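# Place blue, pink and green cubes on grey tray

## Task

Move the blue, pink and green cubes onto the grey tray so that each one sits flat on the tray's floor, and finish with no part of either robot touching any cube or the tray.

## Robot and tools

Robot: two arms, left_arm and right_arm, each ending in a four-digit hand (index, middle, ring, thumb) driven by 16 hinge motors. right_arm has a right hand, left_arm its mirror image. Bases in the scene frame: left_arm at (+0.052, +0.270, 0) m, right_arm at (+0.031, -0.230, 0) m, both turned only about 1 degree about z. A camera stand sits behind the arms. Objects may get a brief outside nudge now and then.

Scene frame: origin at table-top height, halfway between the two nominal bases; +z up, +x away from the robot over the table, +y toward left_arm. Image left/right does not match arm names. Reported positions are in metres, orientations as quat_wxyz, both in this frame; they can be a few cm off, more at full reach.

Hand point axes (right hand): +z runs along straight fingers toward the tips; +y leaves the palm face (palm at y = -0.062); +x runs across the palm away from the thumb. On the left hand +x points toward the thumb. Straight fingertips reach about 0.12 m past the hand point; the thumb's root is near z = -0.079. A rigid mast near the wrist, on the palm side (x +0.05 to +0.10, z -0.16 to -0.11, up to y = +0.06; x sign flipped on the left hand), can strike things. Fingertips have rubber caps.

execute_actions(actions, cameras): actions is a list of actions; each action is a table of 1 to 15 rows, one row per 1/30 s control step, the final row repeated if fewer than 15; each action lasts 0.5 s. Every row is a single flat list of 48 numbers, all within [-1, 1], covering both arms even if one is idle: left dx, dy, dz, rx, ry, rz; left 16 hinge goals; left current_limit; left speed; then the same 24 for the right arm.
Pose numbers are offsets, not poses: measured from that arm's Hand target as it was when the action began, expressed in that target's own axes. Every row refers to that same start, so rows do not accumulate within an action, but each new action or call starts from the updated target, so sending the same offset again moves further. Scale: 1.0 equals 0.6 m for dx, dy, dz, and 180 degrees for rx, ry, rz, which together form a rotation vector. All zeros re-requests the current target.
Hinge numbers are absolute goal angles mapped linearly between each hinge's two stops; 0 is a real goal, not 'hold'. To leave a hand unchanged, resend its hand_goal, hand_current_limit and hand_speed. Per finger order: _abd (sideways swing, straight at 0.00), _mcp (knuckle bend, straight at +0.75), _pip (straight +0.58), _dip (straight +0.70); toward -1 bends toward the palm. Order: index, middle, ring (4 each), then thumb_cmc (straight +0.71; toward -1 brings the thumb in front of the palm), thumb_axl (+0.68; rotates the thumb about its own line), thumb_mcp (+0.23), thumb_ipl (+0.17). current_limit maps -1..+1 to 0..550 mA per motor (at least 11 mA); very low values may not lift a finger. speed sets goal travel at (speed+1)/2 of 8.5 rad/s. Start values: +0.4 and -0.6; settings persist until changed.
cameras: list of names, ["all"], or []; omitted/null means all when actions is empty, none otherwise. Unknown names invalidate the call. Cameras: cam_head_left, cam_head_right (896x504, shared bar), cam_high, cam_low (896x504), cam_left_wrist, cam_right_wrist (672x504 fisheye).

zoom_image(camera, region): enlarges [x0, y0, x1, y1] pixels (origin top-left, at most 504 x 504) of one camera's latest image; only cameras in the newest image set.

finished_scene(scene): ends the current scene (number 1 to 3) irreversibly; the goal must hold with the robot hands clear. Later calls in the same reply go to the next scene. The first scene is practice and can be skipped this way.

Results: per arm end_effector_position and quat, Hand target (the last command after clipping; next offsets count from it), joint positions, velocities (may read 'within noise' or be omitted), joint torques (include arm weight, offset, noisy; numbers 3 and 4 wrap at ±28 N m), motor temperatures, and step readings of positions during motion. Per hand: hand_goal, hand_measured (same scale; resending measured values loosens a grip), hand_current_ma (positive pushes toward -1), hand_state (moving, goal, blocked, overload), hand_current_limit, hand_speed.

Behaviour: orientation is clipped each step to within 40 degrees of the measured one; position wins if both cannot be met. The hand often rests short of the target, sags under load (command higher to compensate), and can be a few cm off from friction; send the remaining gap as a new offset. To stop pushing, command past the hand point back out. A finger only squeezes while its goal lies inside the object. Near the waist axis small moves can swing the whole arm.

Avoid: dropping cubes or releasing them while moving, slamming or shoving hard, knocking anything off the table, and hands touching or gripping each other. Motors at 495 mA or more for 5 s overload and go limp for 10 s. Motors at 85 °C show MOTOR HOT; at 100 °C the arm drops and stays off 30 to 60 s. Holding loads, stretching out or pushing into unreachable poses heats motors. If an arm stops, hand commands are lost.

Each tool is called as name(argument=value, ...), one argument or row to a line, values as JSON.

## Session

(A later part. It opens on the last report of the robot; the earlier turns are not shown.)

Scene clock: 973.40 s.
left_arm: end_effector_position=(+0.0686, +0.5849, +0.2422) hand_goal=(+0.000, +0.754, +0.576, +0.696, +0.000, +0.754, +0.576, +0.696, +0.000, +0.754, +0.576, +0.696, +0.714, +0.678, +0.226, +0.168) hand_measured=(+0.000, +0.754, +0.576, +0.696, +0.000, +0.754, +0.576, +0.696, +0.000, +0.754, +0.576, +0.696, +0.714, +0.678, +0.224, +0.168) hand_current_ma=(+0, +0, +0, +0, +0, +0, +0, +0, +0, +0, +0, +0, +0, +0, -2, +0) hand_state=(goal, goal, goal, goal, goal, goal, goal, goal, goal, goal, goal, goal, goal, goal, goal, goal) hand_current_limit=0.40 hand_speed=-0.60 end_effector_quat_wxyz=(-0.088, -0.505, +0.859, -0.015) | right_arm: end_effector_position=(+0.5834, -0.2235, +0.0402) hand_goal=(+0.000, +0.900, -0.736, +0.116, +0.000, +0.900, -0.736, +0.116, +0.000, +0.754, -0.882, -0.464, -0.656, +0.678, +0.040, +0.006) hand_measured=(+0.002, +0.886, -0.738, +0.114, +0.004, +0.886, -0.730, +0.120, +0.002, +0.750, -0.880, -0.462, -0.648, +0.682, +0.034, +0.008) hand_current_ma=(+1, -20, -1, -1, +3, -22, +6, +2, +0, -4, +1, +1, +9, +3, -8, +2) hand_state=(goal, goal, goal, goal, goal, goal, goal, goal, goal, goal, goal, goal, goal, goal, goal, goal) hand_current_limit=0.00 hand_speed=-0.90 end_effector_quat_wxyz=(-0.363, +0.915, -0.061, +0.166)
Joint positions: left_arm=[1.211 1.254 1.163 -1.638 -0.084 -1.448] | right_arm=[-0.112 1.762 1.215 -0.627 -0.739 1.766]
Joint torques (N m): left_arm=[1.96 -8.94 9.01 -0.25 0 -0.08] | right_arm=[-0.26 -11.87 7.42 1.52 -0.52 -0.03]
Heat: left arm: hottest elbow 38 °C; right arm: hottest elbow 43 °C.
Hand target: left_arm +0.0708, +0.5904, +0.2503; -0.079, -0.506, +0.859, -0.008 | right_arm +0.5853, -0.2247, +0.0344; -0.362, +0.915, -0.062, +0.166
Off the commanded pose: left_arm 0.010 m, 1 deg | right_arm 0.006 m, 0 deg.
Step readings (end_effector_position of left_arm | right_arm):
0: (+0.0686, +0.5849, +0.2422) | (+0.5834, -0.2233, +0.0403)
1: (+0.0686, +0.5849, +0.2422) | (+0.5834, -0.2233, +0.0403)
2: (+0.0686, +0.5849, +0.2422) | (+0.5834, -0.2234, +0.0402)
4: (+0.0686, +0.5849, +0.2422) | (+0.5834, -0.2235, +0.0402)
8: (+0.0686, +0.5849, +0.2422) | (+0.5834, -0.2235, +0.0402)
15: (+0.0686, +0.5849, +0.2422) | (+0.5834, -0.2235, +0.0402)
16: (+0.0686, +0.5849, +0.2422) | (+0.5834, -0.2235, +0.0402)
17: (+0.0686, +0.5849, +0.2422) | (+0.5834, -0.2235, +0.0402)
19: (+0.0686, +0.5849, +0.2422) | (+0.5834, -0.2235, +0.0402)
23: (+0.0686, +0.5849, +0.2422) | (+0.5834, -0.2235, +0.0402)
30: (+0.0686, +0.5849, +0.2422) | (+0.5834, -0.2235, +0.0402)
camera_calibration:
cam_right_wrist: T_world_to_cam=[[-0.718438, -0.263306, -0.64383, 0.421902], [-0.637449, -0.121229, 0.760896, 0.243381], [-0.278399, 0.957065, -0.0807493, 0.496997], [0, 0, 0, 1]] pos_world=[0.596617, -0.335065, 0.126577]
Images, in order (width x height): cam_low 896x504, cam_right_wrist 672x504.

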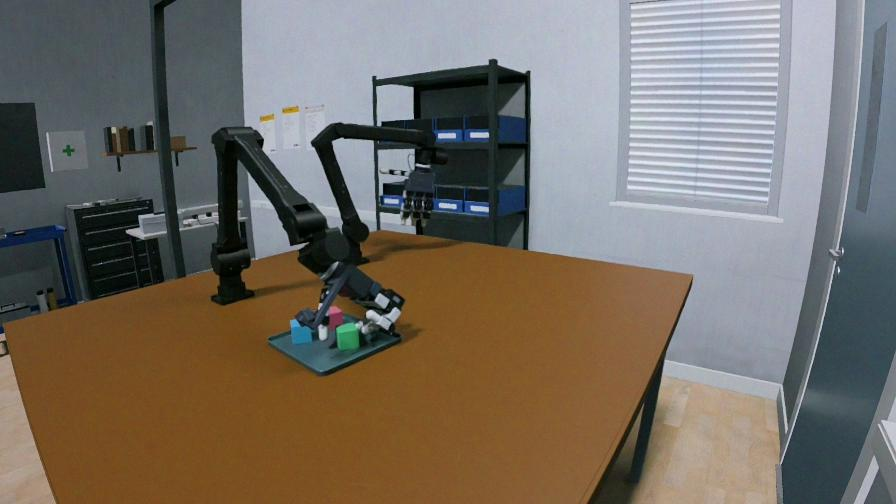

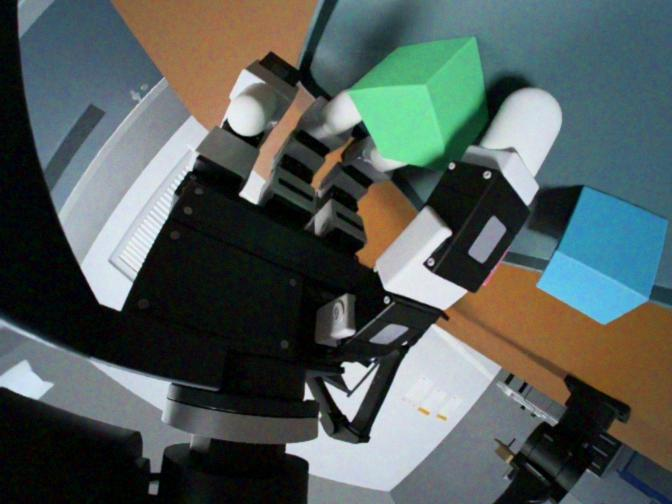

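execute_actions(
  actions=[
    [[0,0,0,0,0,0, 0,0.754,0.576,0.696,0,0.754,0.576,0.696,0,0.754,0.576,0.696,0.714,0.678,0.226,0.168,0.4,-0.6, 0.0204,-0.0228,-0.0185,0,0,0, 0,0.9,-0.737,0.116, 0,0.9,-0.737,0.116, 0,0.753,-0.883,-0.464, -0.657,0.678,0.04,0.005, 0.0,-0.9]],
    [[0,0,0,0,0,0, 0,0.754,0.576,0.696,0,0.754,0.576,0.696,0,0.754,0.576,0.696,0.714,0.678,0.226,0.168,0.4,-0.6, 0.0204,-0.0228,-0.0185,0,0,0, 0,0.9,-0.737,0.116, 0,0.9,-0.737,0.116, 0,0.753,-0.883,-0.464, -0.657,0.678,0.04,0.005, 0.0,-0.9]],
    [[0,0,0,0,0,0, 0,0.754,0.576,0.696,0,0.754,0.576,0.696,0,0.754,0.576,0.696,0.714,0.678,0.226,0.168,0.4,-0.6, 0.0216,-0.0569,-0.0569,0,0,0, 0,0.9,-0.737,0.116, 0,0.9,-0.737,0.116, 0,0.753,-0.883,-0.464, -0.657,0.678,0.04,0.005, 0.0,-0.9]],
    [[0,0,0,0,0,0, 0,0.754,0.576,0.696,0,0.754,0.576,0.696,0,0.754,0.576,0.696,0.714,0.678,0.226,0.168,0.4,-0.6, 0.0216,-0.0569,-0.0569,0,0,0, 0,0.9,-0.737,0.116, 0,0.9,-0.737,0.116, 0,0.753,-0.883,-0.464, -0.657,0.678,0.04,0.005, 0.0,-0.9]],
    [[0,0,0,0,0,0, 0,0.754,0.576,0.696,0,0.754,0.576,0.696,0,0.754,0.576,0.696,0.714,0.678,0.226,0.168,0.4,-0.6, 0.0216,-0.0569,-0.0569,0,0,0, 0,0.9,-0.737,0.116, 0,0.9,-0.737,0.116, 0,0.753,-0.883,-0.464, -0.657,0.678,0.04,0.005, 0.0,-0.9]],
  ],
  cameras=["cam_low","cam_head_right","cam_right_wrist"],
)

zoom_image(
  camera="cam_low",
  region=[260, 260, 420, 380],
)

Scene clock: 991.10 s.
left_arm: end_effector_position=(+0.0686, +0.5849, +0.2422) hand_goal=(+0.000, +0.754, +0.576, +0.696, +0.000, +0.754, +0.576, +0.696, +0.000, +0.754, +0.576, +0.696, +0.714, +0.678, +0.226, +0.168) hand_measured=(+0.000, +0.754, +0.576, +0.696, +0.000, +0.754, +0.576, +0.696, +0.000, +0.754, +0.576, +0.696, +0.714, +0.678, +0.224, +0.168) hand_current_ma=(+0, +0, +0, +0, +0, +0, +0, +0, +0, +0, +0, +0, +0, +0, -2, +0) hand_state=(goal, goal, goal, goal, goal, goal, goal, goal, goal, goal, goal, goal, goal, goal, goal, goal) hand_current_limit=0.40 hand_speed=-0.60 end_effector_quat_wxyz=(-0.088, -0.505, +0.859, -0.015) | right_arm: end_effector_position=(+0.5897, -0.2246, +0.1988) hand_goal=(+0.000, +0.900, -0.736, +0.116, +0.000, +0.900, -0.736, +0.116, +0.000, +0.754, -0.882, -0.464, -0.656, +0.678, +0.040, +0.006) hand_measured=(+0.002, +0.888, -0.736, +0.114, +0.002, +0.886, -0.730, +0.120, +0.002, +0.750, -0.880, -0.462, -0.652, +0.680, +0.034, +0.008) hand_current_ma=(+1, -18, +0, -1, +2, -19, +5, +2, +0, -4, +1, +1, +3, +2, -7, +1) hand_state=(goal, goal, goal, goal, goal, goal, goal, goal, goal, goal, goal, goal, goal, goal, goal, goal) hand_current_limit=0.00 hand_speed=-0.90 end_effector_quat_wxyz=(-0.362, +0.918, -0.072, +0.144)
Joint positions: left_arm=[1.211 1.254 1.163 -1.638 -0.084 -1.448] | right_arm=[-0.112 1.668 1.54 -1.093 -0.735 1.769]
Joint torques (N m): left_arm=[1.96 -8.88 8.94 -0.25 0.01 -0.07] | right_arm=[0.03 -12.98 12.26 0.44 -0.59 -0.02]
Motor temperatures (°C): left_arm=[27 30 38 26 26 25] | right_arm=[24 27 42 23 26 25]
Heat: left arm: hottest elbow 38 °C; right arm: hottest elbow 42 °C.
Hand target: left_arm +0.0708, +0.5904, +0.2503; -0.079, -0.506, +0.859, -0.008 | right_arm +0.6005, -0.2247, +0.2244; -0.362, +0.915, -0.062, +0.165
Off the commanded pose: left_arm 0.010 m, 1 deg | right_arm 0.028 m, 3 deg.
Step readings (end_effector_position of left_arm | right_arm):
0: (+0.0686, +0.5849, +0.2422) | (+0.5834, -0.2235, +0.0402)
1: (+0.0686, +0.5849, +0.2422) | (+0.5823, -0.2234, +0.0399)
2: (+0.0686, +0.5849, +0.2422) | (+0.5800, -0.2233, +0.0396)
4: (+0.0686, +0.5849, +0.2422) | (+0.5768, -0.2230, +0.0388)
8: (+0.0686, +0.5849, +0.2422) | (+0.5750, -0.2228, +0.0384)
15: (+0.0686, +0.5849, +0.2422) | (+0.5748, -0.2228, +0.0384)
16: (+0.0686, +0.5849, +0.2422) | (+0.5746, -0.2229, +0.0393)
17: (+0.0686, +0.5849, +0.2422) | (+0.5731, -0.2230, +0.0410)
19: (+0.0686, +0.5849, +0.2422) | (+0.5751, -0.2232, +0.0457)
23: (+0.0686, +0.5849, +0.2422) | (+0.5823, -0.2238, +0.0533)
30: (+0.0686, +0.5849, +0.2422) | (+0.5822, -0.2238, +0.0538)
31: (+0.0686, +0.5849, +0.2422) | (+0.5809, -0.2239, +0.0554)
32: (+0.0686, +0.5849, +0.2422) | (+0.5760, -0.2236, +0.0581)
34: (+0.0686, +0.5849, +0.2422) | (+0.5735, -0.2234, +0.0677)
38: (+0.0686, +0.5849, +0.2422) | (+0.5810, -0.2240, +0.0909)
45: (+0.0686, +0.5849, +0.2422) | (+0.5854, -0.2243, +0.1006)
46: (+0.0686, +0.5849, +0.2422) | (+0.5840, -0.2243, +0.1025)
47: (+0.0686, +0.5849, +0.2422) | (+0.5792, -0.2240, +0.1059)
49: (+0.0686, +0.5849, +0.2422) | (+0.5772, -0.2238, +0.1166)
53: (+0.0686, +0.5849, +0.2422) | (+0.5844, -0.2243, +0.1405)
60: (+0.0686, +0.5849, +0.2422) | (+0.5873, -0.2245, +0.1495)
61: (+0.0686, +0.5849, +0.2422) | (+0.5859, -0.2245, +0.1518)
62: (+0.0686, +0.5849, +0.2422) | (+0.5814, -0.2243, +0.1558)
64: (+0.0686, +0.5849, +0.2422) | (+0.5803, -0.2241, +0.1682)
68: (+0.0686, +0.5849, +0.2422) | (+0.5889, -0.2246, +0.1928)
75: (+0.0686, +0.5849, +0.2422) | (+0.5897, -0.2246, +0.1988)
camera_calibration:
cam_right_wrist: T_world_to_cam=[[-0.749571, -0.260002, -0.608722, 0.540314], [-0.600162, -0.120935, 0.790684, 0.0988214], [-0.279195, 0.958005, -0.0653935, 0.510329], [0, 0, 0, 1]] pos_world=[0.606794, -0.336464, 0.284137]
Images, in order (width x height): cam_head_right 896x504, cam_low 896x504, cam_right_wrist 672x504.

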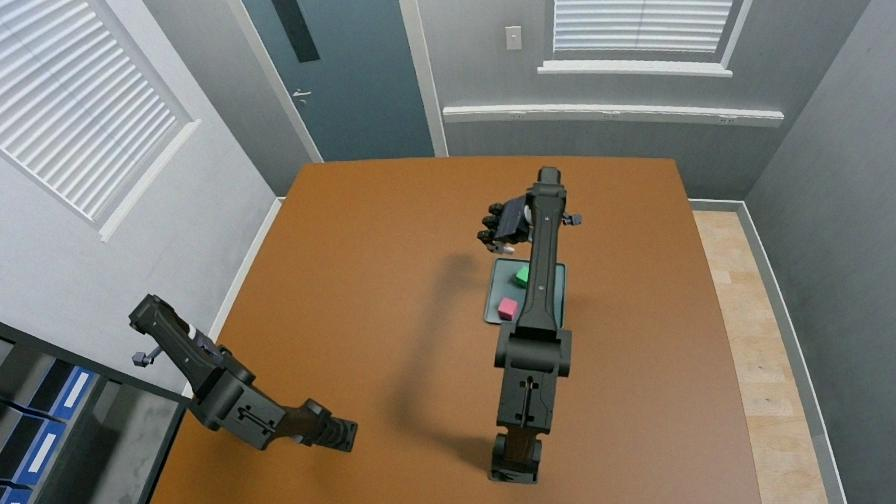

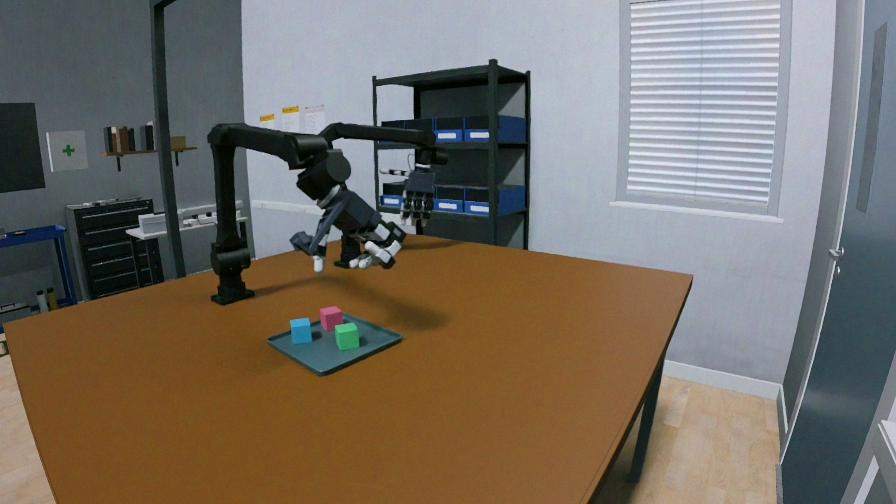

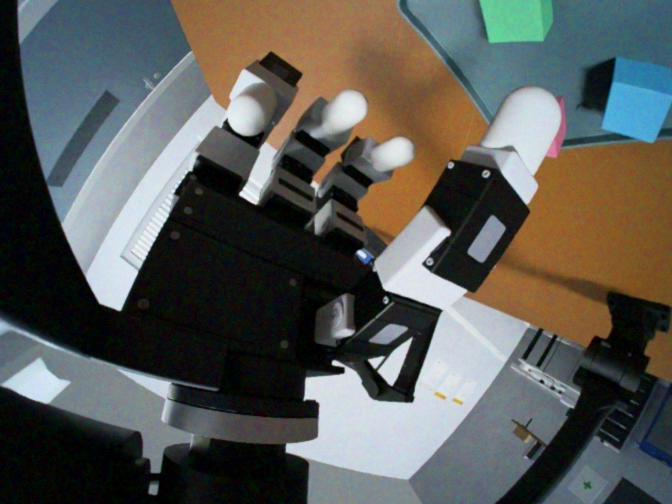

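Scaled by 3.150 from the camera's 896x504 image, which has a finer 1280x720 frame.

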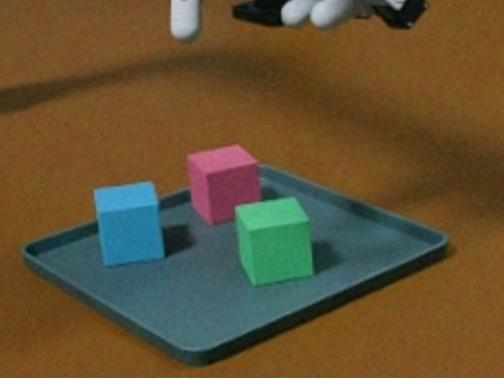

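finished_scene(
  scene=3,
)

The scene is finished: the task was done.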